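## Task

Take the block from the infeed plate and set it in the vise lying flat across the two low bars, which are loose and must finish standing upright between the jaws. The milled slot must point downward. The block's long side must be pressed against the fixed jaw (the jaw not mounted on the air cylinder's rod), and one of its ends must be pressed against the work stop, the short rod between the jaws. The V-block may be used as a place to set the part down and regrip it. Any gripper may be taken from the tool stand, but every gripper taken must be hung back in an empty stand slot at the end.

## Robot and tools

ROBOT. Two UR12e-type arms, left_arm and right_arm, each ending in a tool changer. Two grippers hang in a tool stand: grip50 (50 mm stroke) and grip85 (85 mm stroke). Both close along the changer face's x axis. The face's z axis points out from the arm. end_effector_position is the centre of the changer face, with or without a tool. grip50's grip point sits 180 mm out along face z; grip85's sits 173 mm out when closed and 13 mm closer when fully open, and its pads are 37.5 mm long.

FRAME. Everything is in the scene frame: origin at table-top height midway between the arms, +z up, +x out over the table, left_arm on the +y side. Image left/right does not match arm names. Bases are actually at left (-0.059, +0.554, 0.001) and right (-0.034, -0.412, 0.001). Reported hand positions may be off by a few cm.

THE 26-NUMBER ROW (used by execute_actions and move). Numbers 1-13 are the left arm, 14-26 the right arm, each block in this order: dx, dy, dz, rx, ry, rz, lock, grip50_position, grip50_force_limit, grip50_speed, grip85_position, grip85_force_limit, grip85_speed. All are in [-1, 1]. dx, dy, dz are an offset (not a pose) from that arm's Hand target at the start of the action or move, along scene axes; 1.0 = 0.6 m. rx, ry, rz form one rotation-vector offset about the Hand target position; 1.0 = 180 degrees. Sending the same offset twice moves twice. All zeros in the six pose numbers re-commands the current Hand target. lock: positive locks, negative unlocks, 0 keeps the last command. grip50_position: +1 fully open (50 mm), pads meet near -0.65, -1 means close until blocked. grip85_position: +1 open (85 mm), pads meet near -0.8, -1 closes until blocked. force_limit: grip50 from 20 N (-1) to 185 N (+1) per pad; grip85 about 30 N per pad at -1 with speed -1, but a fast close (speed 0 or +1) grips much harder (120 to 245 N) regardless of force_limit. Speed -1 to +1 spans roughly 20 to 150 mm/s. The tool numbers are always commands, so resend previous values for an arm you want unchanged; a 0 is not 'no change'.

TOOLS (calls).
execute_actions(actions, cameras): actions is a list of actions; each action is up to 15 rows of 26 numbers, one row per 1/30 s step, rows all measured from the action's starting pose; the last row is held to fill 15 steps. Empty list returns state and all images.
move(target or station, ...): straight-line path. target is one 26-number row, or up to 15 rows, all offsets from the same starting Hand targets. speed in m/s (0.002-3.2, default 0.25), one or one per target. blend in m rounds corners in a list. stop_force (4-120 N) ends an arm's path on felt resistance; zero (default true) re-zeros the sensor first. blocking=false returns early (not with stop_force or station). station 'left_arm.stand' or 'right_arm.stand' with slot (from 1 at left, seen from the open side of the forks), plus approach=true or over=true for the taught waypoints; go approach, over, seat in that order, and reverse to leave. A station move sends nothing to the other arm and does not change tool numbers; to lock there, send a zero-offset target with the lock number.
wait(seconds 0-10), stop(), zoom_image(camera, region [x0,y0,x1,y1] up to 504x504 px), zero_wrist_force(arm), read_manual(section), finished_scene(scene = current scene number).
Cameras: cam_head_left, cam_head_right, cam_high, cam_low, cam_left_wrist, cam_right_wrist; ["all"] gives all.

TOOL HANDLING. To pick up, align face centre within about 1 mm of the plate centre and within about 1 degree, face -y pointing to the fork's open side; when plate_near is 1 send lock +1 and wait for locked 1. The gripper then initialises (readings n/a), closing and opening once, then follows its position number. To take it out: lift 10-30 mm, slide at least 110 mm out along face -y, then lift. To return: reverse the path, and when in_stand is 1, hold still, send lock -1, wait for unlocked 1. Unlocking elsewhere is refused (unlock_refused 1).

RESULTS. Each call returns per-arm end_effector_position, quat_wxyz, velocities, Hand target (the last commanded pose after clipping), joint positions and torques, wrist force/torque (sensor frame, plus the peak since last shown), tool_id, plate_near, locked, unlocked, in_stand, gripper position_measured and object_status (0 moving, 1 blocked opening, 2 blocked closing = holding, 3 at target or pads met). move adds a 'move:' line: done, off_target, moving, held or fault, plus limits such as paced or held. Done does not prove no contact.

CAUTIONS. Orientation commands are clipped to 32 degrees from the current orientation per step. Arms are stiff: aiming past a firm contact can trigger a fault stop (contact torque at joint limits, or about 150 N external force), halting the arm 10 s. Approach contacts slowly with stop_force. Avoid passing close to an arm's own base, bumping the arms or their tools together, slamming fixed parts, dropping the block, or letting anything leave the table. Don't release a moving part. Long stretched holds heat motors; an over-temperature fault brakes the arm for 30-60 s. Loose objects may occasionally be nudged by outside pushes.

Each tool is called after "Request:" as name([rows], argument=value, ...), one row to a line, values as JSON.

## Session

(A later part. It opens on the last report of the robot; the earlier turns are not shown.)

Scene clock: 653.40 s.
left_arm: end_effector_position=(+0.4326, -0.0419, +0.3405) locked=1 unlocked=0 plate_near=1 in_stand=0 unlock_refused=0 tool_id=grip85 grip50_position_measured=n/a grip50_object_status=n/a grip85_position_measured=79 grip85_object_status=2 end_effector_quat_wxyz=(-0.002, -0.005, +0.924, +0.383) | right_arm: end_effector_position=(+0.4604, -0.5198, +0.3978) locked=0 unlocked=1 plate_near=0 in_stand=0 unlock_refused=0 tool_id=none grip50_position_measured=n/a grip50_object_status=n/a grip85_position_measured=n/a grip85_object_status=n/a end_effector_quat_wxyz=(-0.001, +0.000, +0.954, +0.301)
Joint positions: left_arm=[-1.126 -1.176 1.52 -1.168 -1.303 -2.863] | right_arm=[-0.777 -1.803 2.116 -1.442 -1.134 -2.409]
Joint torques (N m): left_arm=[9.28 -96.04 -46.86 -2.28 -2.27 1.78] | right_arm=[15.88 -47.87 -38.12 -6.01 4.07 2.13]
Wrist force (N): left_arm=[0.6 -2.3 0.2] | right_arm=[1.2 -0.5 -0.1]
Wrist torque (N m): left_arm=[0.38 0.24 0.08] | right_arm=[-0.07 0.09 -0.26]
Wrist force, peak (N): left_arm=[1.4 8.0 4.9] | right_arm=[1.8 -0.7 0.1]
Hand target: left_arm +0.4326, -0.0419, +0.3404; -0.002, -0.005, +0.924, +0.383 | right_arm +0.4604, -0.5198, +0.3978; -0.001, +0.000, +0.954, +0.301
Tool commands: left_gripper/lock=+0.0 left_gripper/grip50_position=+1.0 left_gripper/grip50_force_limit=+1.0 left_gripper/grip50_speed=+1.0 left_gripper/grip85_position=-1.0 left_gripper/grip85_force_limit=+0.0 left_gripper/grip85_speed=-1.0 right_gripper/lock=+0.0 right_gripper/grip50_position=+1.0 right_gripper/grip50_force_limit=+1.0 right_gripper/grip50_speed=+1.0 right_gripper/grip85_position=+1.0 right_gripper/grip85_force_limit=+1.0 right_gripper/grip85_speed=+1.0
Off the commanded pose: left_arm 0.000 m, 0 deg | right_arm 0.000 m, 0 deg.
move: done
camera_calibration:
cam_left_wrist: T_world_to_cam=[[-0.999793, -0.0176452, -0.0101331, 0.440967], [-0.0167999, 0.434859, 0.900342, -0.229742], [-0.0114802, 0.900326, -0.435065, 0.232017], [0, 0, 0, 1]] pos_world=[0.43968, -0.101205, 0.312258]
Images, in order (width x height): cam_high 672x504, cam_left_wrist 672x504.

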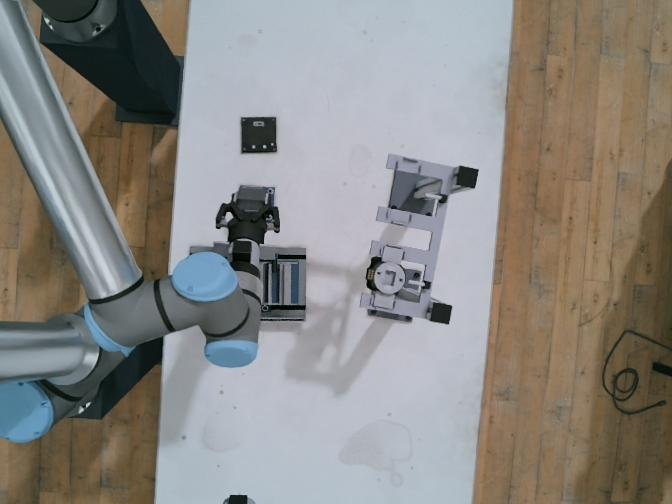

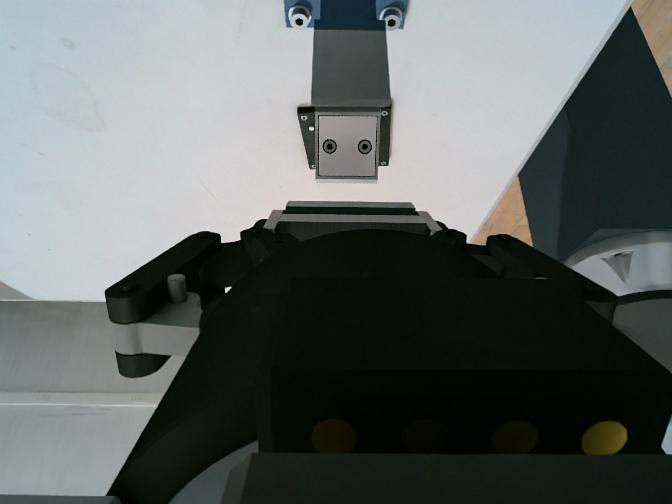

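Request:
move(target=[0, 0, -0.0812, 0, 0, 0, 1, 1, 1, 1, -1, 0, -1, 0, 0, 0, 0, 0, 0, 0, 1, 1, 1, 1, 1, 1], speed=0.08, stop_force=15, cameras=["cam_left_wrist"])

Request:
move(target=[0, 0.0177, -0.0177, 0, 0, 0, 1, 1, 1, 1, -1, 0, -1, 0, 0, 0, 0, 0, 0, 0, 1, 1, 1, 1, 1, 1], speed=0.01, stop_force=8, cameras=["cam_left_wrist"])

Request:
zoom_image(camera="cam_left_wrist", region=[250, 90, 450, 250])

Scene clock: 663.47 s.
left_arm: end_effector_position=(+0.4326, -0.0419, +0.2917) locked=1 unlocked=0 plate_near=1 in_stand=0 unlock_refused=0 tool_id=grip85 grip50_position_measured=n/a grip50_object_status=n/a grip85_position_measured=79 grip85_object_status=2 end_effector_quat_wxyz=(-0.002, -0.005, +0.924, +0.383) | right_arm: end_effector_position=(+0.4604, -0.5198, +0.3978) locked=0 unlocked=1 plate_near=0 in_stand=0 unlock_refused=0 tool_id=none grip50_position_measured=n/a grip50_object_status=n/a grip85_position_measured=n/a grip85_object_status=n/a end_effector_quat_wxyz=(-0.001, +0.000, +0.954, +0.301)
Joint positions: left_arm=[-1.126 -1.146 1.569 -1.246 -1.303 -2.863] | right_arm=[-0.777 -1.803 2.116 -1.442 -1.134 -2.409]
Joint torques (N m): left_arm=[3.36 -110.02 -55.76 4.11 -0.71 1.01] | right_arm=[14.62 -49.97 -37.7 -5.8 3.89 2.24]
Wrist force (N): left_arm=[0.5 -2.8 0.1] | right_arm=[1.1 -0.7 -0.1]
Wrist torque (N m): left_arm=[0.36 0.21 0.06] | right_arm=[-0.07 0.10 -0.26]
Wrist force, peak (N): left_arm=[0.6 -5.3 2.7] | right_arm=[1.7 -0.4 -0.3]
Hand target: left_arm +0.4326, -0.0419, +0.2917; -0.002, -0.005, +0.924, +0.383 | right_arm +0.4604, -0.5198, +0.3978; -0.001, +0.000, +0.954, +0.301
Tool commands: left_gripper/lock=+0.0 left_gripper/grip50_position=+1.0 left_gripper/grip50_force_limit=+1.0 left_gripper/grip50_speed=+1.0 left_gripper/grip85_position=-1.0 left_gripper/grip85_force_limit=+0.0 left_gripper/grip85_speed=-1.0 right_gripper/lock=+0.0 right_gripper/grip50_position=+1.0 right_gripper/grip50_force_limit=+1.0 right_gripper/grip50_speed=+1.0 right_gripper/grip85_position=+1.0 right_gripper/grip85_force_limit=+1.0 right_gripper/grip85_speed=+1.0
Off the commanded pose: left_arm 0.000 m, 0 deg | right_arm 0.000 m, 0 deg.
move: done
camera_calibration:
cam_left_wrist: T_world_to_cam=[[-0.999791, -0.0178251, -0.0100477, 0.440432], [-0.0168002, 0.434774, 0.900383, -0.185824], [-0.0116809, 0.900363, -0.434983, 0.210857], [0, 0, 0, 1]] pos_world=[0.439681, -0.101205, 0.263457]
Images, in order (width x height): cam_left_wrist 672x504.

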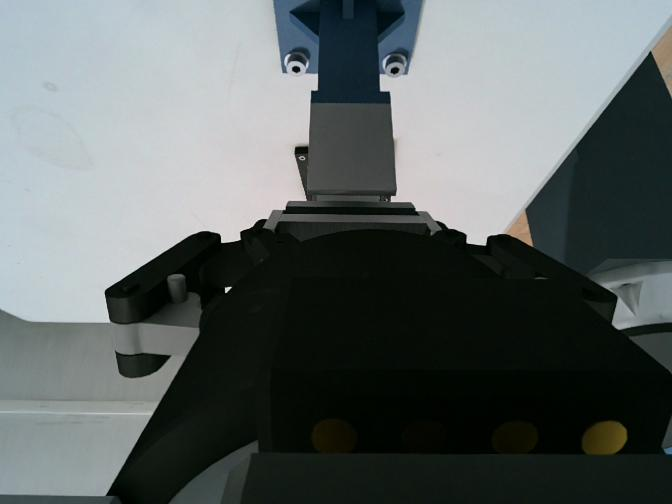

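Scene clock: 665.40 s.
left_arm: end_effector_position=(+0.4327, -0.0343, +0.2841) locked=1 unlocked=0 plate_near=1 in_stand=0 unlock_refused=0 tool_id=grip85 grip50_position_measured=n/a grip50_object_status=n/a grip85_position_measured=79 grip85_object_status=2 end_effector_quat_wxyz=(-0.002, -0.005, +0.924, +0.383) | right_arm: end_effector_position=(+0.4604, -0.5198, +0.3978) locked=0 unlocked=1 plate_near=0 in_stand=0 unlock_refused=0 tool_id=none grip50_position_measured=n/a grip50_object_status=n/a grip85_position_measured=n/a grip85_object_status=n/a end_effector_quat_wxyz=(-0.001, +0.000, +0.954, +0.301)
Joint positions: left_arm=[-1.122 -1.15 1.59 -1.264 -1.3 -2.86] | right_arm=[-0.777 -1.803 2.116 -1.442 -1.134 -2.409]
Joint torques (N m): left_arm=[-6.92 -79.34 -50.43 5.39 0.55 -3.29] | right_arm=[15.51 -49.62 -37.15 -5.72 4.07 2.28]
Wrist force (N): left_arm=[3.2 -3.5 -7.6] | right_arm=[1.4 -0.6 -0.4]
Wrist torque (N m): left_arm=[0.49 0.54 0.01] | right_arm=[-0.08 0.08 -0.25]
Wrist force, peak (N): left_arm=[4.2 1.2 -26.0] | right_arm=[1.8 -0.6 -0.4]
Hand target: left_arm +0.4326, -0.0343, +0.2841; -0.002, -0.005, +0.924, +0.383 (not the last commanded pose) | right_arm +0.4604, -0.5198, +0.3978; -0.001, +0.000, +0.954, +0.301
Tool commands: left_gripper/lock=+0.0 left_gripper/grip50_position=+1.0 left_gripper/grip50_force_limit=+1.0 left_gripper/grip50_speed=+1.0 left_gripper/grip85_position=-1.0 left_gripper/grip85_force_limit=+0.0 left_gripper/grip85_speed=-1.0 right_gripper/lock=+0.0 right_gripper/grip50_position=+1.0 right_gripper/grip50_force_limit=+1.0 right_gripper/grip50_speed=+1.0 right_gripper/grip85_position=+1.0 right_gripper/grip85_force_limit=+1.0 right_gripper/grip85_speed=+1.0
Off the commanded pose: left_arm 0.004 m, 0 deg | right_arm 0.000 m, 0 deg.
move: contact (left_arm)
camera_calibration:
cam_left_wrist: T_world_to_cam=[[-0.999791, -0.017823, -0.0100485, 0.440493], [-0.0167995, 0.434735, 0.900402, -0.182384], [-0.0116794, 0.900382, -0.434944, 0.200743], [0, 0, 0, 1]] pos_world=[0.439681, -0.0936051, 0.255957]
Images, in order (width x height): cam_left_wrist 672x504.

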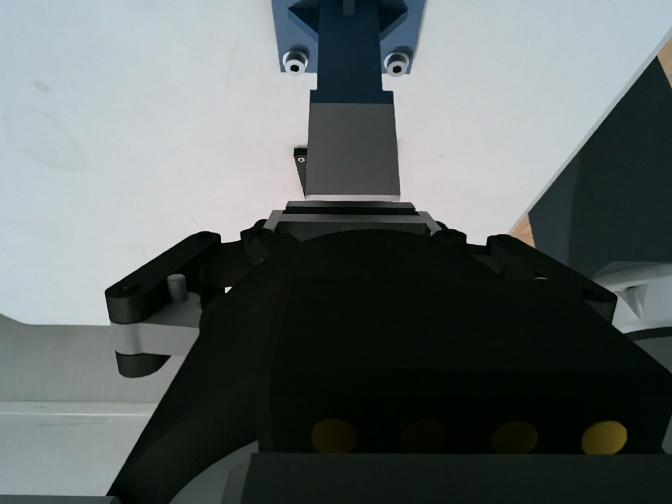

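Scaled by 2.520 from the camera's 672x504 image, which has a finer 960x720 frame.

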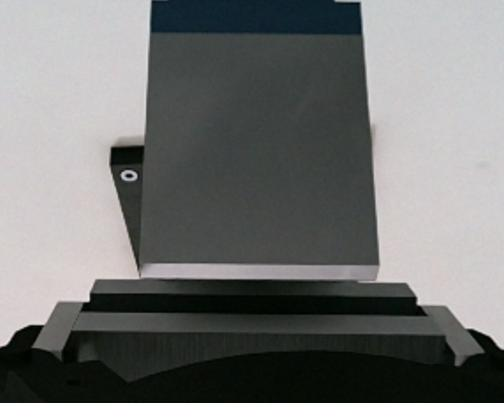

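Request:
move(target=[0, -0.0177, -0.0153, 0, 0, 0, 1, 1, 1, 1, -1, 0, -1, 0, 0, 0, 0, 0, 0, 0, 1, 1, 1, 1, 1, 1], speed=0.01, stop_force=8, cameras=["cam_left_wrist"])

Request:
zoom_image(camera="cam_left_wrist", region=[250, 90, 450, 250])

Scene clock: 674.07 s.
left_arm: end_effector_position=(+0.4326, -0.0418, +0.2777) locked=1 unlocked=0 plate_near=1 in_stand=0 unlock_refused=0 tool_id=grip85 grip50_position_measured=n/a grip50_object_status=n/a grip85_position_measured=79 grip85_object_status=2 end_effector_quat_wxyz=(-0.002, -0.005, +0.924, +0.383) | right_arm: end_effector_position=(+0.4604, -0.5198, +0.3978) locked=0 unlocked=1 plate_near=0 in_stand=0 unlock_refused=0 tool_id=none grip50_position_measured=n/a grip50_object_status=n/a grip85_position_measured=n/a grip85_object_status=n/a end_effector_quat_wxyz=(-0.001, +0.000, +0.954, +0.301)
Joint positions: left_arm=[-1.126 -1.136 1.581 -1.269 -1.303 -2.863] | right_arm=[-0.777 -1.803 2.116 -1.442 -1.134 -2.409]
Joint torques (N m): left_arm=[2.82 -109.62 -43.96 -0.49 2.97 2.19] | right_arm=[14.18 -48.46 -37.48 -5.69 4.06 2.07]
Wrist force (N): left_arm=[-2.5 5.4 2.0] | right_arm=[1.3 -0.4 -0.1]
Wrist torque (N m): left_arm=[-0.86 -0.27 0.12] | right_arm=[-0.06 0.08 -0.25]
Wrist force, peak (N): left_arm=[3.6 25.5 -3.3] | right_arm=[1.7 -0.8 -0.2]
Hand target: left_arm +0.4326, -0.0417, +0.2777; -0.002, -0.005, +0.924, +0.383 (not the last commanded pose) | right_arm +0.4604, -0.5198, +0.3978; -0.001, +0.000, +0.954, +0.301
Tool commands: left_gripper/lock=+0.0 left_gripper/grip50_position=+1.0 left_gripper/grip50_force_limit=+1.0 left_gripper/grip50_speed=+1.0 left_gripper/grip85_position=-1.0 left_gripper/grip85_force_limit=+0.0 left_gripper/grip85_speed=-1.0 right_gripper/lock=+0.0 right_gripper/grip50_position=+1.0 right_gripper/grip50_force_limit=+1.0 right_gripper/grip50_speed=+1.0 right_gripper/grip85_position=+1.0 right_gripper/grip85_force_limit=+1.0 right_gripper/grip85_speed=+1.0
Off the commanded pose: left_arm 0.004 m, 0 deg | right_arm 0.000 m, 0 deg.
move: contact (left_arm)
camera_calibration:
cam_left_wrist: T_world_to_cam=[[-0.999791, -0.017826, -0.0100477, 0.440295], [-0.0168016, 0.434855, 0.900344, -0.173288], [-0.0116802, 0.900324, -0.435064, 0.204603], [0, 0, 0, 1]] pos_world=[0.439681, -0.101005, 0.249458]
Images, in order (width x height): cam_left_wrist 672x504.

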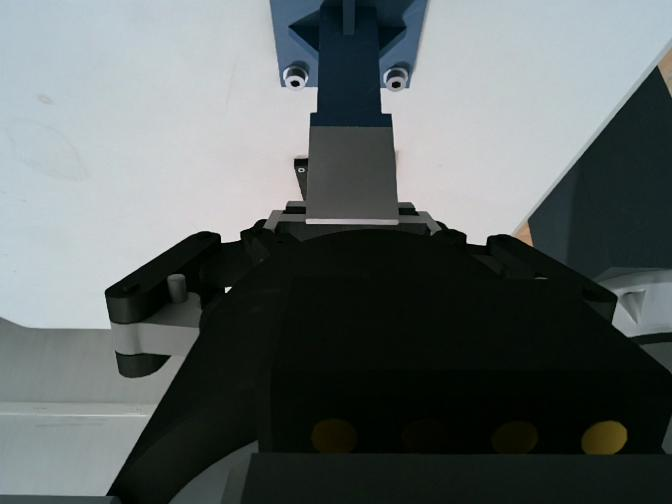

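Scaled by 2.520 from the camera's 672x504 image, which has a finer 960x720 frame.

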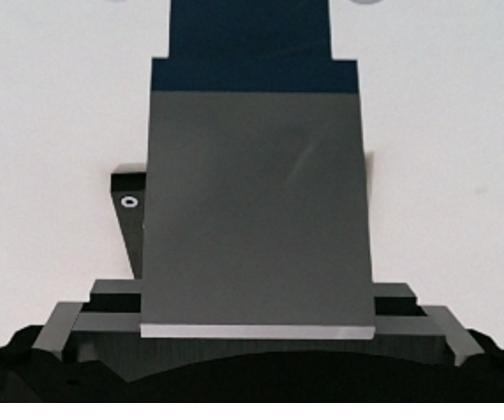

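Request:
execute_actions([
  [[0,0,0,0,0,0,1,1,1,1,0.6,0,-1,0,0,0,0,0,0,0,1,1,1,1,1,1]],
  [[0,0,0,0,0,0,1,1,1,1,0.6,0,-1,0,0,0,0,0,0,0,1,1,1,1,1,1]],
  [[0,0,0,0,0,0,1,1,1,1,0.6,0,-1,0,0,0,0,0,0,0,1,1,1,1,1,1]],
], cameras=["cam_left_wrist"])

Request:
zoom_image(camera="cam_left_wrist", region=[250, 90, 450, 250])

Scene clock: 683.40 s.
left_arm: end_effector_position=(+0.4326, -0.0417, +0.2777) locked=1 unlocked=0 plate_near=1 in_stand=0 unlock_refused=0 tool_id=grip85 grip50_position_measured=n/a grip50_object_status=n/a grip85_position_measured=53 grip85_object_status=3 end_effector_quat_wxyz=(-0.002, -0.005, +0.924, +0.383) | right_arm: end_effector_position=(+0.4604, -0.5198, +0.3978) locked=0 unlocked=1 plate_near=0 in_stand=0 unlock_refused=0 tool_id=none grip50_position_measured=n/a grip50_object_status=n/a grip85_position_measured=n/a grip85_object_status=n/a end_effector_quat_wxyz=(-0.001, +0.000, +0.954, +0.301)
Joint positions: left_arm=[-1.126 -1.136 1.581 -1.269 -1.303 -2.863] | right_arm=[-0.777 -1.803 2.116 -1.442 -1.134 -2.409]
Joint torques (N m): left_arm=[2.06 -104.76 -54.28 -0.03 3.42 2.21] | right_arm=[15.79 -48.35 -37.38 -5.56 3.98 2.25]
Wrist force (N): left_arm=[0.4 -2.7 -1.3] | right_arm=[1.6 -0.6 -0.1]
Wrist torque (N m): left_arm=[0.10 0.23 0.31] | right_arm=[-0.07 0.06 -0.25]
Wrist force, peak (N): left_arm=[-2.8 5.6 1.8] | right_arm=[1.8 -0.7 -0.1]
Hand target: left_arm +0.4326, -0.0417, +0.2777; -0.002, -0.005, +0.924, +0.383 | right_arm +0.4604, -0.5198, +0.3978; -0.001, +0.000, +0.954, +0.301
Tool commands: left_gripper/lock=+0.0 left_gripper/grip50_position=+1.0 left_gripper/grip50_force_limit=+1.0 left_gripper/grip50_speed=+1.0 left_gripper/grip85_position=+0.6 left_gripper/grip85_force_limit=+0.0 left_gripper/grip85_speed=-1.0 right_gripper/lock=+0.0 right_gripper/grip50_position=+1.0 right_gripper/grip50_force_limit=+1.0 right_gripper/grip50_speed=+1.0 right_gripper/grip85_position=+1.0 right_gripper/grip85_force_limit=+1.0 right_gripper/grip85_speed=+1.0
Off the commanded pose: left_arm 0.000 m, 0 deg | right_arm 0.000 m, 0 deg.
camera_calibration:
cam_left_wrist: T_world_to_cam=[[-0.999791, -0.017823, -0.0100485, 0.440295], [-0.0167995, 0.434735, 0.900402, -0.173315], [-0.0116794, 0.900382, -0.434944, 0.204578], [0, 0, 0, 1]] pos_world=[0.439681, -0.101005, 0.249457]
Images, in order (width x height): cam_left_wrist 672x504.

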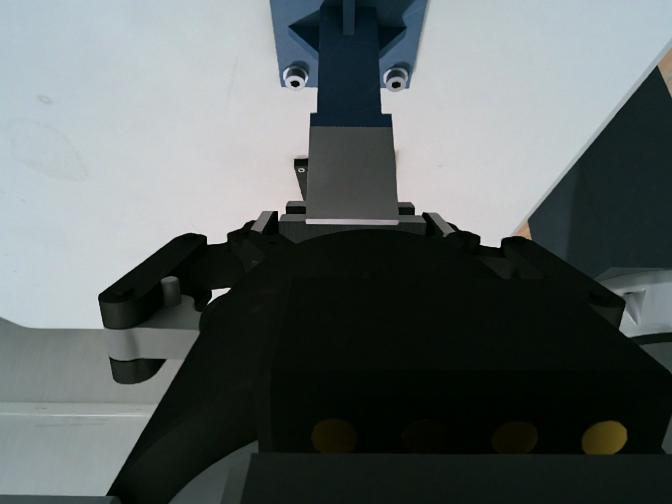

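Scaled by 2.520 from the camera's 672x504 image, which has a finer 960x720 frame.

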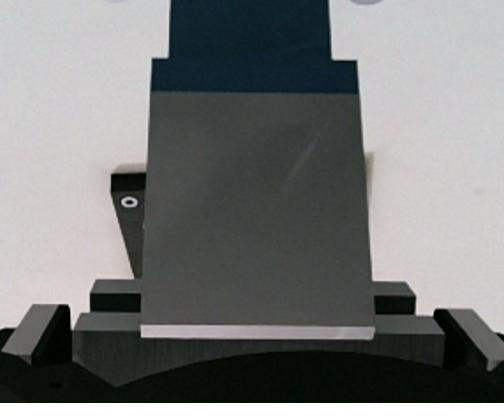

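Request:
move([
  [0, -0.1297, 0.1297, 0, 0, 0, 1, 1, 1, 1, 0.6, 0, -1, 0, 0, 0, 0, 0, 0, 0, 1, 1, 1, 1, 1, 1],
  [0, 0.1862, 0.3705, -0.25, -0.003, 0, 1, 1, 1, 1, 0.6, 0, -1, 0, 0, 0, 0, 0, 0, 0, 1, 1, 1, 1, 1, 1],
  [-0.0063, 0.4985, 0.102, -0.5, -0.0061, 0, 1, 1, 1, 1, 0.6, 0, -1, 0, 0, 0, 0, 0, 0, 0, 1, 1, 1, 1, 1, 1],
], speed=[0.1, 0.3, 0.25], blend=[0.02, 0.08, 0], cameras=["cam_high", "cam_left_wrist", "cam_head_left"])

Request:
zoom_image(camera="cam_left_wrist", region=[250, 100, 450, 250])

Request:
zoom_image(camera="cam_head_left", region=[180, 380, 320, 490])

Scene clock: 696.77 s.
left_arm: end_effector_position=(+0.4289, +0.2573, +0.3389) locked=1 unlocked=0 plate_near=1 in_stand=0 unlock_refused=0 tool_id=grip85 grip50_position_measured=n/a grip50_object_status=n/a grip85_position_measured=53 grip85_object_status=3 end_effector_quat_wxyz=(+0.003, -0.005, +0.924, -0.383) | right_arm: end_effector_position=(+0.4604, -0.5198, +0.3978) locked=0 unlocked=1 plate_near=0 in_stand=0 unlock_refused=0 tool_id=none grip50_position_measured=n/a grip50_object_status=n/a grip85_position_measured=n/a grip85_object_status=n/a end_effector_quat_wxyz=(-0.001, +0.000, +0.954, +0.301)
Joint positions: left_arm=[-0.623 -1.636 2.378 -2.877 -2.15 -2.427] | right_arm=[-0.777 -1.803 2.116 -1.442 -1.134 -2.409]
Joint torques (N m): left_arm=[4.02 -47.36 -42.91 -10.8 -2.72 -3.06] | right_arm=[15.38 -48.22 -37.86 -5.63 4.16 2.32]
Wrist force (N): left_arm=[0.3 1.3 -1.4] | right_arm=[1.5 -0.3 -0.3]
Wrist torque (N m): left_arm=[-0.02 0.20 0.25] | right_arm=[-0.05 0.07 -0.25]
Wrist force, peak (N): left_arm=[0.4 -7.5 -5.1] | right_arm=[1.6 -0.6 -0.3]
Hand target: left_arm +0.4289, +0.2574, +0.3389; +0.003, -0.005, +0.924, -0.383 | right_arm +0.4604, -0.5198, +0.3978; -0.001, +0.000, +0.954, +0.301
Tool commands: left_gripper/lock=+0.0 left_gripper/grip50_position=+1.0 left_gripper/grip50_force_limit=+1.0 left_gripper/grip50_speed=+1.0 left_gripper/grip85_position=+0.6 left_gripper/grip85_force_limit=+0.0 left_gripper/grip85_speed=-1.0 right_gripper/lock=+0.0 right_gripper/grip50_position=+1.0 right_gripper/grip50_force_limit=+1.0 right_gripper/grip50_speed=+1.0 right_gripper/grip85_position=+1.0 right_gripper/grip85_force_limit=+1.0 right_gripper/grip85_speed=+1.0
Off the commanded pose: left_arm 0.000 m, 0 deg | right_arm 0.000 m, 0 deg.
move: done
camera_calibration:
cam_left_wrist: T_world_to_cam=[[-0.999737, -0.022251, 0.00560775, 0.438348], [-0.0224751, 0.900201, -0.434894, -0.0232691], [0.00462873, -0.434906, -0.900464, 0.456284], [0, 0, 0, 1]] pos_world=[0.435597, 0.229141, 0.39829]
Images, in order (width x height): cam_head_left 672x504, cam_high 672x504, cam_left_wrist 672x504.

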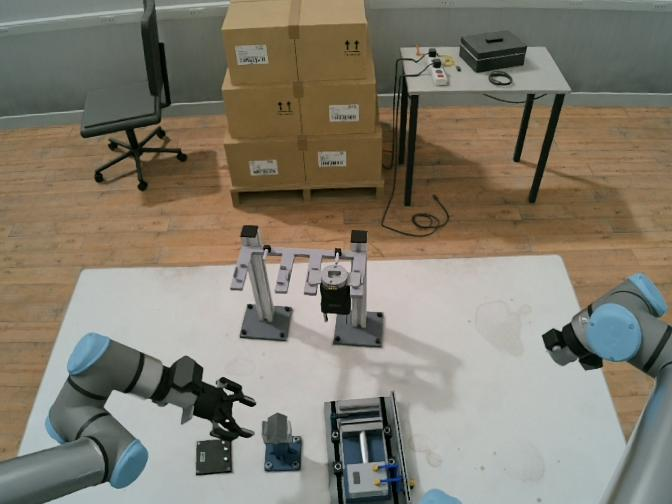

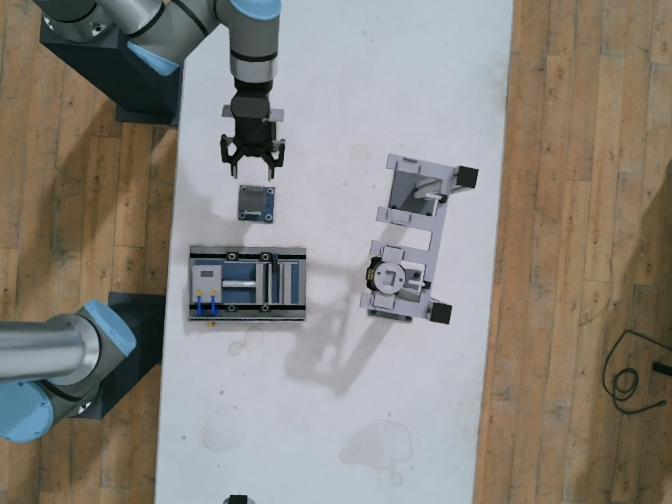

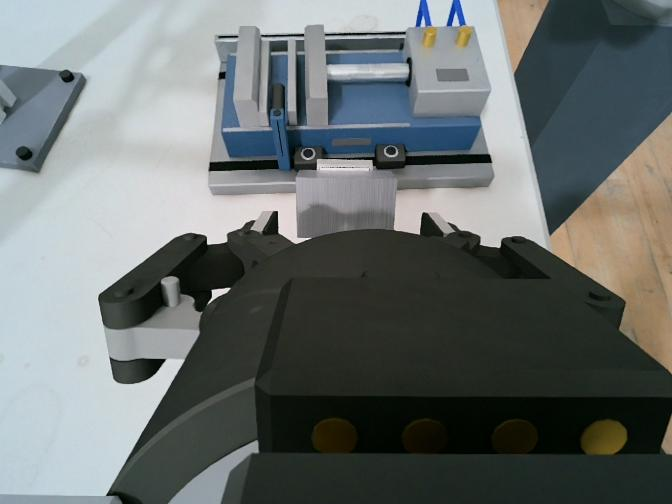

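Scaled by 2.520 from the camera's 672x504 image, which has a finer 960x720 frame.

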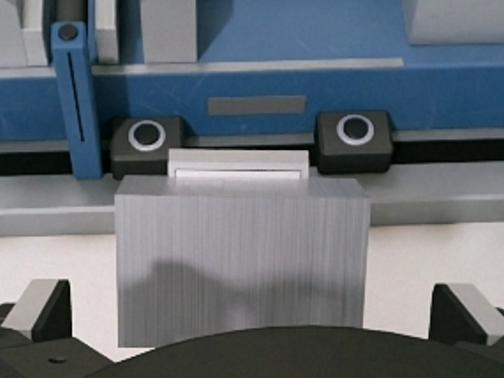

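Scaled by 3.600 from the camera's 672x504 image, which has a finer 960x720 frame.

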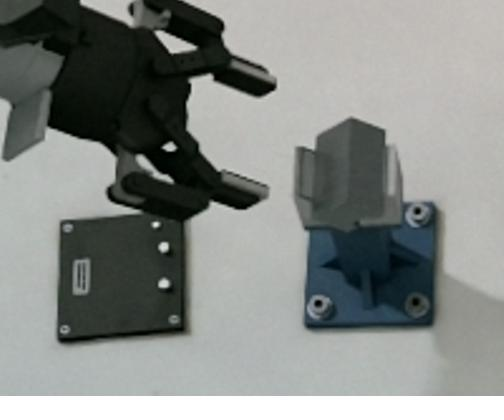

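Request:
move(target=[0, -0.039, -0.0433, 0, -0.0016, -0.0016, 1, 1, 1, 1, 0.184, 0, -0.5, 0, 0, 0, 0, 0, 0, 0, 1, 1, 1, 1, 1, 1], speed=0.05, stop_force=10, cameras=["cam_left_wrist"])

Request:
zoom_image(camera="cam_left_wrist", region=[250, 100, 450, 250])

Scene clock: 726.70 s.
left_arm: end_effector_position=(+0.4289, +0.2340, +0.3129) locked=1 unlocked=0 plate_near=1 in_stand=0 unlock_refused=0 tool_id=grip85 grip50_position_measured=n/a grip50_object_status=n/a grip85_position_measured=106 grip85_object_status=3 end_effector_quat_wxyz=(+0.004, -0.002, +0.924, -0.383) | right_arm: end_effector_position=(+0.4604, -0.5198, +0.3978) locked=0 unlocked=1 plate_near=0 in_stand=0 unlock_refused=0 tool_id=none grip50_position_measured=n/a grip50_object_status=n/a grip85_position_measured=n/a grip85_object_status=n/a end_effector_quat_wxyz=(-0.001, +0.000, +0.954, +0.301)
Joint positions: left_arm=[-0.66 -1.573 2.387 -2.969 -2.131 -2.457] | right_arm=[-0.777 -1.803 2.116 -1.442 -1.134 -2.409]
Joint torques (N m): left_arm=[8.01 -64.12 -50.17 -4.3 -7.32 2.18] | right_arm=[14.68 -48.91 -37.93 -5.56 4.14 2.29]
Wrist force (N): left_arm=[0.4 0.9 -1.7] | right_arm=[1.5 -0.4 -0.3]
Wrist torque (N m): left_arm=[-0.10 0.20 0.25] | right_arm=[-0.06 0.08 -0.26]
Wrist force, peak (N): left_arm=[0.0 1.3 -4.0] | right_arm=[1.8 -0.8 -0.3]
Hand target: left_arm +0.4289, +0.2340, +0.3129; +0.004, -0.002, +0.924, -0.383 | right_arm +0.4604, -0.5198, +0.3978; -0.001, +0.000, +0.954, +0.301
Tool commands: left_gripper/lock=+0.0 left_gripper/grip50_position=+1.0 left_gripper/grip50_force_limit=+1.0 left_gripper/grip50_speed=+1.0 left_gripper/grip85_position=+0.184 left_gripper/grip85_force_limit=+0.0 left_gripper/grip85_speed=-0.5 right_gripper/lock=+0.0 right_gripper/grip50_position=+1.0 right_gripper/grip50_force_limit=+1.0 right_gripper/grip50_speed=+1.0 right_gripper/grip85_position=+1.0 right_gripper/grip85_force_limit=+1.0 right_gripper/grip85_speed=+1.0
Off the commanded pose: left_arm 0.000 m, 0 deg | right_arm 0.000 m, 0 deg.
move: done
camera_calibration:
cam_left_wrist: T_world_to_cam=[[-0.999852, -0.0172106, 0.00063421, 0.438323], [-0.0157714, 0.900203, -0.435184, -0.0163425], [0.00691887, -0.435129, -0.900341, 0.421699], [0, 0, 0, 1]] pos_world=[0.435083, 0.205749, 0.372283]
Images, in order (width x height): cam_left_wrist 672x504.

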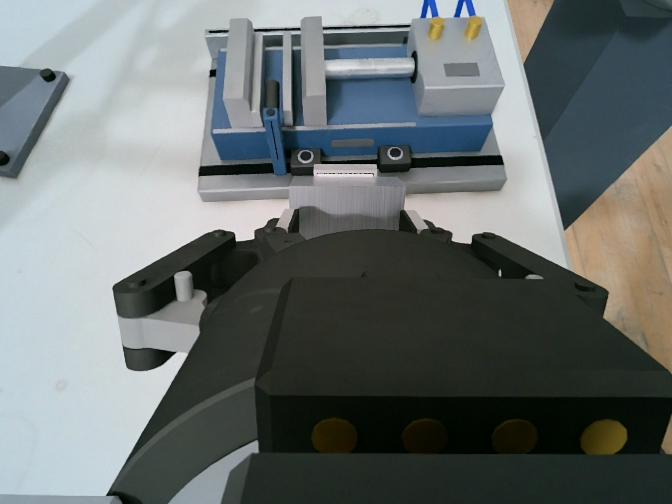

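Scaled by 2.520 from the camera's 672x504 image, which has a finer 960x720 frame.

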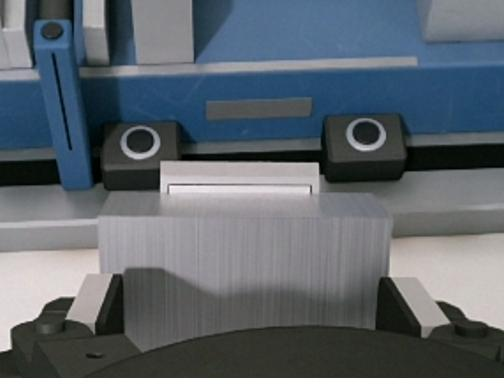

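Request:
move(target=[0, -0.0259, -0.0259, 0, 0, 0, 1, 1, 1, 1, 0.184, 0, -0.5, 0, 0, 0, 0, 0, 0, 0, 1, 1, 1, 1, 1, 1], speed=0.008, stop_force=5, cameras=["cam_left_wrist"])

Request:
zoom_image(camera="cam_left_wrist", region=[250, 100, 450, 250])

Scene clock: 732.37 s.
left_arm: end_effector_position=(+0.4288, +0.2236, +0.3025) locked=1 unlocked=0 plate_near=1 in_stand=0 unlock_refused=0 tool_id=grip85 grip50_position_measured=n/a grip50_object_status=n/a grip85_position_measured=106 grip85_object_status=3 end_effector_quat_wxyz=(+0.004, -0.002, +0.924, -0.383) | right_arm: end_effector_position=(+0.4604, -0.5198, +0.3978) locked=0 unlocked=1 plate_near=0 in_stand=0 unlock_refused=0 tool_id=none grip50_position_measured=n/a grip50_object_status=n/a grip85_position_measured=n/a grip85_object_status=n/a end_effector_quat_wxyz=(-0.001, +0.000, +0.954, +0.301)
Joint positions: left_arm=[-0.676 -1.546 2.388 -3.005 -2.122 -2.473] | right_arm=[-0.777 -1.803 2.116 -1.442 -1.134 -2.409]
Joint torques (N m): left_arm=[1.48 -55.46 -44.46 -2.1 -7.19 2.49] | right_arm=[14.17 -47.96 -37.93 -5.76 4.04 2.23]
Wrist force (N): left_arm=[-1.0 -2.2 -13.0] | right_arm=[1.3 -0.4 -0.4]
Wrist torque (N m): left_arm=[0.44 -0.49 0.29] | right_arm=[-0.06 0.08 -0.26]
Wrist force, peak (N): left_arm=[9.4 9.7 -56.0] | right_arm=[1.7 -0.8 -0.4]
Hand target: left_arm +0.4289, +0.2236, +0.3026; +0.004, -0.002, +0.924, -0.383 (not the last commanded pose) | right_arm +0.4604, -0.5198, +0.3978; -0.001, +0.000, +0.954, +0.301
Tool commands: left_gripper/lock=+0.0 left_gripper/grip50_position=+1.0 left_gripper/grip50_force_limit=+1.0 left_gripper/grip50_speed=+1.0 left_gripper/grip85_position=+0.184 left_gripper/grip85_force_limit=+0.0 left_gripper/grip85_speed=-0.5 right_gripper/lock=+0.0 right_gripper/grip50_position=+1.0 right_gripper/grip50_force_limit=+1.0 right_gripper/grip50_speed=+1.0 right_gripper/grip85_position=+1.0 right_gripper/grip85_force_limit=+1.0 right_gripper/grip85_speed=+1.0
Off the commanded pose: left_arm 0.007 m, 0 deg | right_arm 0.000 m, 0 deg.
move: contact (left_arm)
camera_calibration:
cam_left_wrist: T_world_to_cam=[[-0.999852, -0.0172101, 0.000631734, 0.438153], [-0.0157708, 0.900262, -0.435064, -0.0116508], [0.00691876, -0.435009, -0.900399, 0.407851], [0, 0, 0, 1]] pos_world=[0.435083, 0.195448, 0.361883]
Images, in order (width x height): cam_left_wrist 672x504.

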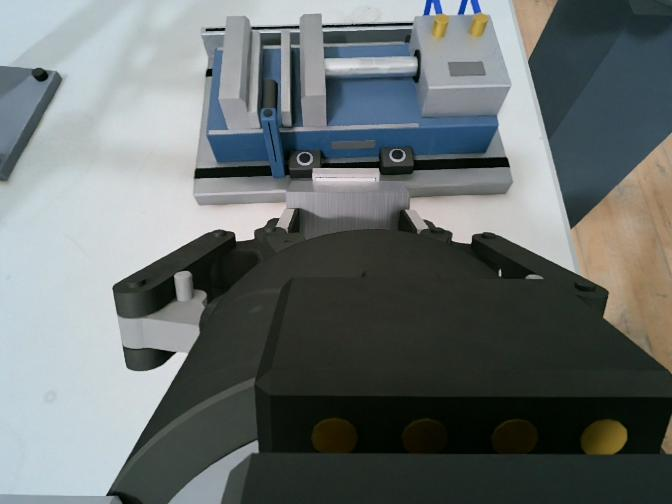

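Scaled by 2.520 from the camera's 672x504 image, which has a finer 960x720 frame.

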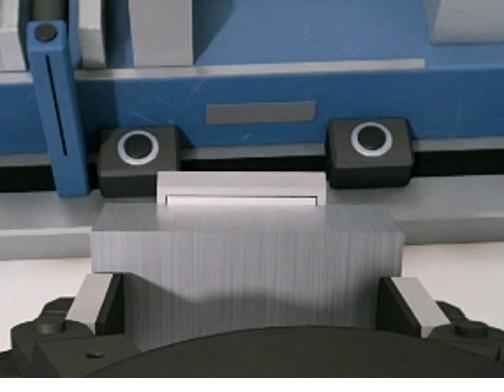

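Request:
move(target=[0, 0.0118, 0.0118, 0, 0, 0, 1, 1, 1, 1, 0.184, 0.5, -0.5, 0, 0, 0, 0, 0, 0, 0, 1, 1, 1, 1, 1, 1], speed=0.05, cameras=[])

Request:
move(target=[0, 0, 0, 0, 0, 0, 1, 1, 1, 1, 0.6, 0.5, -0.5, 0, 0, 0, 0, 0, 0, 0, 1, 1, 1, 1, 1, 1], speed=0.05, cameras=[])

Request:
move(target=[0, -0.0272, -0.0272, 0, 0, 0, 1, 1, 1, 1, 0.6, 0.5, -0.5, 0, 0, 0, 0, 0, 0, 0, 1, 1, 1, 1, 1, 1], speed=0.03, stop_force=10, cameras=["cam_left_wrist"])

Request:
zoom_image(camera="cam_left_wrist", region=[250, 100, 450, 250])

Scene clock: 747.53 s.
left_arm: end_effector_position=(+0.4288, +0.2307, +0.3097) locked=1 unlocked=0 plate_near=1 in_stand=0 unlock_refused=0 tool_id=grip85 grip50_position_measured=n/a grip50_object_status=n/a grip85_position_measured=106 grip85_object_status=3 end_effector_quat_wxyz=(+0.004, -0.002, +0.924, -0.383) | right_arm: end_effector_position=(+0.4604, -0.5198, +0.3978) locked=0 unlocked=1 plate_near=0 in_stand=0 unlock_refused=0 tool_id=none grip50_position_measured=n/a grip50_object_status=n/a grip85_position_measured=n/a grip85_object_status=n/a end_effector_quat_wxyz=(-0.001, +0.000, +0.954, +0.301)
Joint positions: left_arm=[-0.665 -1.565 2.388 -2.98 -2.128 -2.462] | right_arm=[-0.777 -1.803 2.116 -1.442 -1.134 -2.409]
Joint torques (N m): left_arm=[-8 -34.47 -51.19 -11.32 -5.11 -1.61] | right_arm=[14.8 -48.04 -38.02 -5.59 3.99 2.37]
Wrist force (N): left_arm=[1.0 0.8 -1.4] | right_arm=[1.2 -0.7 -0.4]
Wrist torque (N m): left_arm=[-0.11 0.15 -0.06] | right_arm=[-0.08 0.09 -0.26]
Wrist force, peak (N): left_arm=[-1.0 -2.0 -13.0] | right_arm=[1.7 -0.8 -0.2]
Hand target: left_arm +0.4289, +0.2307, +0.3096; +0.004, -0.002, +0.924, -0.383 | right_arm +0.4604, -0.5198, +0.3978; -0.001, +0.000, +0.954, +0.301
Tool commands: left_gripper/lock=+0.0 left_gripper/grip50_position=+1.0 left_gripper/grip50_force_limit=+1.0 left_gripper/grip50_speed=+1.0 left_gripper/grip85_position=+0.184 left_gripper/grip85_force_limit=+0.5 left_gripper/grip85_speed=-0.5 right_gripper/lock=+0.0 right_gripper/grip50_position=+1.0 right_gripper/grip50_force_limit=+1.0 right_gripper/grip50_speed=+1.0 right_gripper/grip85_position=+1.0 right_gripper/grip85_force_limit=+1.0 right_gripper/grip85_speed=+1.0
Off the commanded pose: left_arm 0.000 m, 0 deg | right_arm 0.000 m, 0 deg.
move: done
No camera images: "cameras" was empty.

Scene clock: 748.23 s.
left_arm: end_effector_position=(+0.4289, +0.2307, +0.3096) locked=1 unlocked=0 plate_near=1 in_stand=0 unlock_refused=0 tool_id=grip85 grip50_position_measured=n/a grip50_object_status=n/a grip85_position_measured=53 grip85_object_status=0 end_effector_quat_wxyz=(+0.004, -0.002, +0.924, -0.383) | right_arm: end_effector_position=(+0.4604, -0.5198, +0.3978) locked=0 unlocked=1 plate_near=0 in_stand=0 unlock_refused=0 tool_id=none grip50_position_measured=n/a grip50_object_status=n/a grip85_position_measured=n/a grip85_object_status=n/a end_effector_quat_wxyz=(-0.001, +0.000, +0.954, +0.301)
Joint positions: left_arm=[-0.665 -1.565 2.388 -2.981 -2.128 -2.462] | right_arm=[-0.777 -1.803 2.116 -1.442 -1.134 -2.409]
Joint torques (N m): left_arm=[-10.36 -36.62 -45.67 -13.46 0.01 -2.36] | right_arm=[14.88 -47.31 -37.89 -5.69 4.03 2.22]
Wrist force (N): left_arm=[1.2 0.6 -1.7] | right_arm=[1.4 -0.5 -0.2]
Wrist torque (N m): left_arm=[-0.11 0.14 -0.06] | right_arm=[-0.07 0.08 -0.26]
Wrist force, peak (N): left_arm=[1.3 0.7 -1.6] | right_arm=[1.6 -0.9 -0.1]
Hand target: left_arm +0.4289, +0.2307, +0.3096; +0.004, -0.002, +0.924, -0.383 | right_arm +0.4604, -0.5198, +0.3978; -0.001, +0.000, +0.954, +0.301
Tool commands: left_gripper/lock=+0.0 left_gripper/grip50_position=+1.0 left_gripper/grip50_force_limit=+1.0 left_gripper/grip50_speed=+1.0 left_gripper/grip85_position=+0.6 left_gripper/grip85_force_limit=+0.5 left_gripper/grip85_speed=-0.5 right_gripper/lock=+0.0 right_gripper/grip50_position=+1.0 right_gripper/grip50_force_limit=+1.0 right_gripper/grip50_speed=+1.0 right_gripper/grip85_position=+1.0 right_gripper/grip85_force_limit=+1.0 right_gripper/grip85_speed=+1.0
Off the commanded pose: left_arm 0.000 m, 0 deg | right_arm 0.000 m, 0 deg.
move: done
No camera images: "cameras" was empty.

Scene clock: 750.03 s.
left_arm: end_effector_position=(+0.4288, +0.2144, +0.2933) locked=1 unlocked=0 plate_near=1 in_stand=0 unlock_refused=0 tool_id=grip85 grip50_position_measured=n/a grip50_object_status=n/a grip85_position_measured=53 grip85_object_status=3 end_effector_quat_wxyz=(+0.004, -0.002, +0.924, -0.383) | right_arm: end_effector_position=(+0.4604, -0.5198, +0.3978) locked=0 unlocked=1 plate_near=0 in_stand=0 unlock_refused=0 tool_id=none grip50_position_measured=n/a grip50_object_status=n/a grip85_position_measured=n/a grip85_object_status=n/a end_effector_quat_wxyz=(-0.001, +0.000, +0.954, +0.301)
Joint positions: left_arm=[-0.69 -1.522 2.389 -3.037 -2.114 -2.486] | right_arm=[-0.777 -1.803 2.116 -1.442 -1.134 -2.409]
Joint torques (N m): left_arm=[6 -64.69 -38.81 -4.79 -6.89 1.34] | right_arm=[14.5 -47.57 -38.03 -5.61 3.88 2.33]
Wrist force (N): left_arm=[0.9 0.3 -0.8] | right_arm=[1.3 -0.5 -0.2]
Wrist torque (N m): left_arm=[-0.10 0.12 0.23] | right_arm=[-0.07 0.09 -0.26]
Wrist force, peak (N): left_arm=[0.9 0.8 -2.5] | right_arm=[1.6 -0.5 -0.4]
Hand target: left_arm +0.4289, +0.2144, +0.2933; +0.004, -0.002, +0.924, -0.383 | right_arm +0.4604, -0.5198, +0.3978; -0.001, +0.000, +0.954, +0.301
Tool commands: left_gripper/lock=+0.0 left_gripper/grip50_position=+1.0 left_gripper/grip50_force_limit=+1.0 left_gripper/grip50_speed=+1.0 left_gripper/grip85_position=+0.6 left_gripper/grip85_force_limit=+0.5 left_gripper/grip85_speed=-0.5 right_gripper/lock=+0.0 right_gripper/grip50_position=+1.0 right_gripper/grip50_force_limit=+1.0 right_gripper/grip50_speed=+1.0 right_gripper/grip85_position=+1.0 right_gripper/grip85_force_limit=+1.0 right_gripper/grip85_speed=+1.0
Off the commanded pose: left_arm 0.000 m, 0 deg | right_arm 0.000 m, 0 deg.
move: done
camera_calibration:
cam_left_wrist: T_world_to_cam=[[-0.999852, -0.0172113, 0.000632825, 0.437999], [-0.015772, 0.900243, -0.435103, -0.00726332], [0.00691897, -0.435048, -0.900381, 0.395522], [0, 0, 0, 1]] pos_world=[0.435083, 0.186149, 0.352683]
Images, in order (width x height): cam_left_wrist 672x504.

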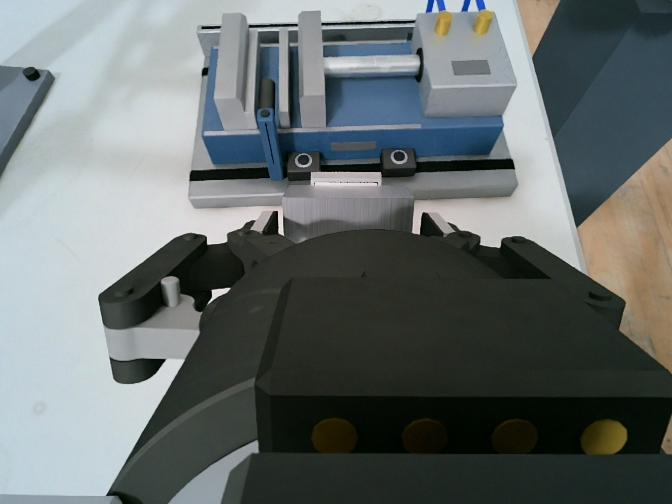

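Scaled by 2.520 from the camera's 672x504 image, which has a finer 960x720 frame.

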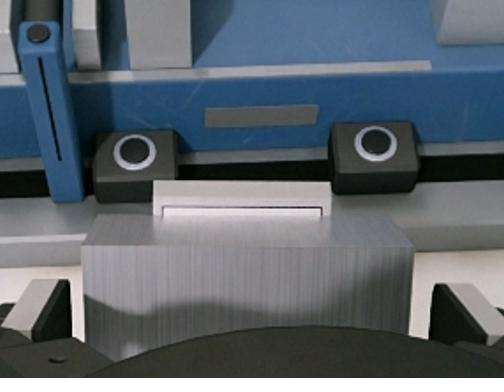

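Request:
execute_actions([
  [[0,0,0,0,0,0,1,1,1,1,-1,0.5,-1,0,0,0,0,0,0,0,1,1,1,1,1,1]],
  [[0,0,0,0,0,0,1,1,1,1,-1,0.5,-1,0,0,0,0,0,0,0,1,1,1,1,1,1]],
  [[0,0,0,0,0,0,1,1,1,1,-1,0.5,-1,0,0,0,0,0,0,0,1,1,1,1,1,1]],
], cameras=["cam_left_wrist"])

Request:
zoom_image(camera="cam_left_wrist", region=[250, 100, 450, 250])

Scene clock: 756.00 s.
left_arm: end_effector_position=(+0.4288, +0.2144, +0.2933) locked=1 unlocked=0 plate_near=1 in_stand=0 unlock_refused=0 tool_id=grip85 grip50_position_measured=n/a grip50_object_status=n/a grip85_position_measured=81 grip85_object_status=2 end_effector_quat_wxyz=(+0.004, -0.002, +0.924, -0.383) | right_arm: end_effector_position=(+0.4604, -0.5198, +0.3978) locked=0 unlocked=1 plate_near=0 in_stand=0 unlock_refused=0 tool_id=none grip50_position_measured=n/a grip50_object_status=n/a grip85_position_measured=n/a grip85_object_status=n/a end_effector_quat_wxyz=(-0.001, +0.000, +0.954, +0.301)
Joint positions: left_arm=[-0.69 -1.522 2.389 -3.037 -2.114 -2.486] | right_arm=[-0.777 -1.803 2.116 -1.442 -1.134 -2.409]
Joint torques (N m): left_arm=[-17.99 -22.69 -47.05 -5.23 1.84 1.42] | right_arm=[16.29 -47.88 -38.22 -5.58 3.88 2.04]
Wrist force (N): left_arm=[13.8 6.7 -46.4] | right_arm=[1.4 -0.7 -0.2]
Wrist torque (N m): left_arm=[-1.23 2.62 0.25] | right_arm=[-0.08 0.08 -0.26]
Wrist force, peak (N): left_arm=[13.9 6.9 -46.8] | right_arm=[1.7 -0.7 -0.5]
Hand target: left_arm +0.4289, +0.2144, +0.2933; +0.004, -0.002, +0.924, -0.383 | right_arm +0.4604, -0.5198, +0.3978; -0.001, +0.000, +0.954, +0.301
Tool commands: left_gripper/lock=+0.0 left_gripper/grip50_position=+1.0 left_gripper/grip50_force_limit=+1.0 left_gripper/grip50_speed=+1.0 left_gripper/grip85_position=-1.0 left_gripper/grip85_force_limit=+0.5 left_gripper/grip85_speed=-1.0 right_gripper/lock=+0.0 right_gripper/grip50_position=+1.0 right_gripper/grip50_force_limit=+1.0 right_gripper/grip50_speed=+1.0 right_gripper/grip85_position=+1.0 right_gripper/grip85_force_limit=+1.0 right_gripper/grip85_speed=+1.0
Off the commanded pose: left_arm 0.000 m, 0 deg | right_arm 0.000 m, 0 deg.
camera_calibration:
cam_left_wrist: T_world_to_cam=[[-0.999852, -0.0172106, 0.00063421, 0.437998], [-0.0157714, 0.900203, -0.435184, -0.00718463], [0.00691887, -0.435129, -0.900341, 0.395614], [0, 0, 0, 1]] pos_world=[0.435083, 0.186149, 0.352783]
Images, in order (width x height): cam_left_wrist 672x504.

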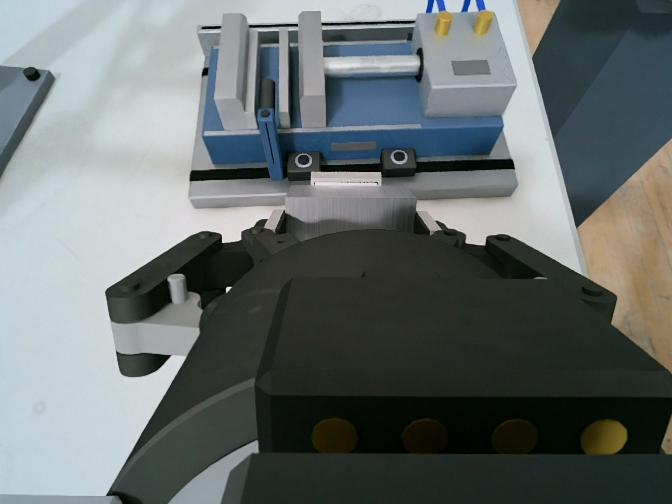

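Scaled by 2.520 from the camera's 672x504 image, which has a finer 960x720 frame.

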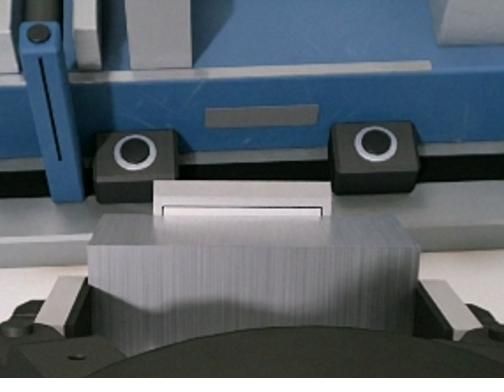

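Request:
move([
  [0, 0.0035, 0.0035, 0, 0, 0, 1, 1, 1, 1, -1, 0.5, -1, 0, 0, 0, 0, 0, 0, 0, 1, 1, 1, 1, 1, 1],
  [0, 0.0035, 0.05, 0, 0, 0, 1, 1, 1, 1, -1, 0.5, -1, 0, 0, 0, 0, 0, 0, 0, 1, 1, 1, 1, 1, 1],
], speed=[0.01, 0.05], cameras=["cam_left_wrist"])

Request:
zoom_image(camera="cam_left_wrist", region=[250, 100, 450, 250])

Scene clock: 780.23 s.
left_arm: end_effector_position=(+0.4289, +0.2164, +0.3234) locked=1 unlocked=0 plate_near=1 in_stand=0 unlock_refused=0 tool_id=grip85 grip50_position_measured=n/a grip50_object_status=n/a grip85_position_measured=81 grip85_object_status=2 end_effector_quat_wxyz=(+0.004, -0.002, +0.924, -0.383) | right_arm: end_effector_position=(+0.4604, -0.5198, +0.3978) locked=0 unlocked=1 plate_near=0 in_stand=0 unlock_refused=0 tool_id=none grip50_position_measured=n/a grip50_object_status=n/a grip85_position_measured=n/a grip85_object_status=n/a end_effector_quat_wxyz=(-0.001, +0.000, +0.954, +0.301)
Joint positions: left_arm=[-0.687 -1.576 2.367 -2.959 -2.116 -2.483] | right_arm=[-0.777 -1.803 2.116 -1.442 -1.134 -2.409]
Joint torques (N m): left_arm=[-6.15 -34.86 -41.13 -14.02 -6.56 -0.48] | right_arm=[14.9 -47.67 -38.49 -5.45 4.23 2.06]
Wrist force (N): left_arm=[0.9 2.8 -0.4] | right_arm=[1.4 -0.4 -0.1]
Wrist torque (N m): left_arm=[-0.27 0.15 -0.05] | right_arm=[-0.06 0.08 -0.26]
Wrist force, peak (N): left_arm=[14.0 6.8 -47.1] | right_arm=[1.8 -0.4 -0.4]
Hand target: left_arm +0.4289, +0.2165, +0.3233; +0.004, -0.002, +0.924, -0.383 | right_arm +0.4604, -0.5198, +0.3978; -0.001, +0.000, +0.954, +0.301
Tool commands: left_gripper/lock=+0.0 left_gripper/grip50_position=+1.0 left_gripper/grip50_force_limit=+1.0 left_gripper/grip50_speed=+1.0 left_gripper/grip85_position=-1.0 left_gripper/grip85_force_limit=+0.5 left_gripper/grip85_speed=-1.0 right_gripper/lock=+0.0 right_gripper/grip50_position=+1.0 right_gripper/grip50_force_limit=+1.0 right_gripper/grip50_speed=+1.0 right_gripper/grip85_position=+1.0 right_gripper/grip85_force_limit=+1.0 right_gripper/grip85_speed=+1.0
Off the commanded pose: left_arm 0.000 m, 0 deg | right_arm 0.000 m, 0 deg.
move: done
camera_calibration:
cam_left_wrist: T_world_to_cam=[[-0.99985, -0.0173013, 0.000676193, 0.438116], [-0.015872, 0.900241, -0.435102, 0.00398809], [0.00691912, -0.435048, -0.900381, 0.423537], [0, 0, 0, 1]] pos_world=[0.435183, 0.188248, 0.382783]
Images, in order (width x height): cam_left_wrist 672x504.

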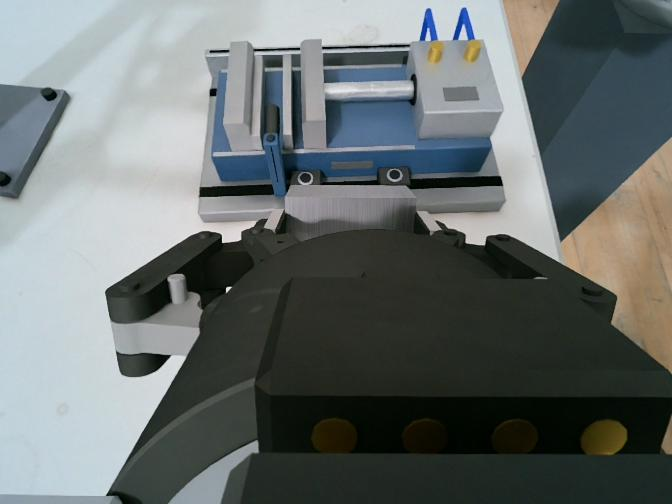

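Scaled by 2.520 from the camera's 672x504 image, which has a finer 960x720 frame.

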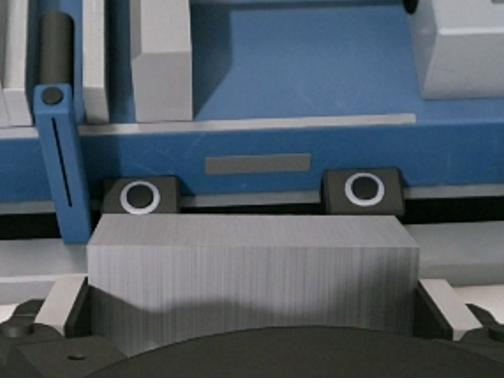

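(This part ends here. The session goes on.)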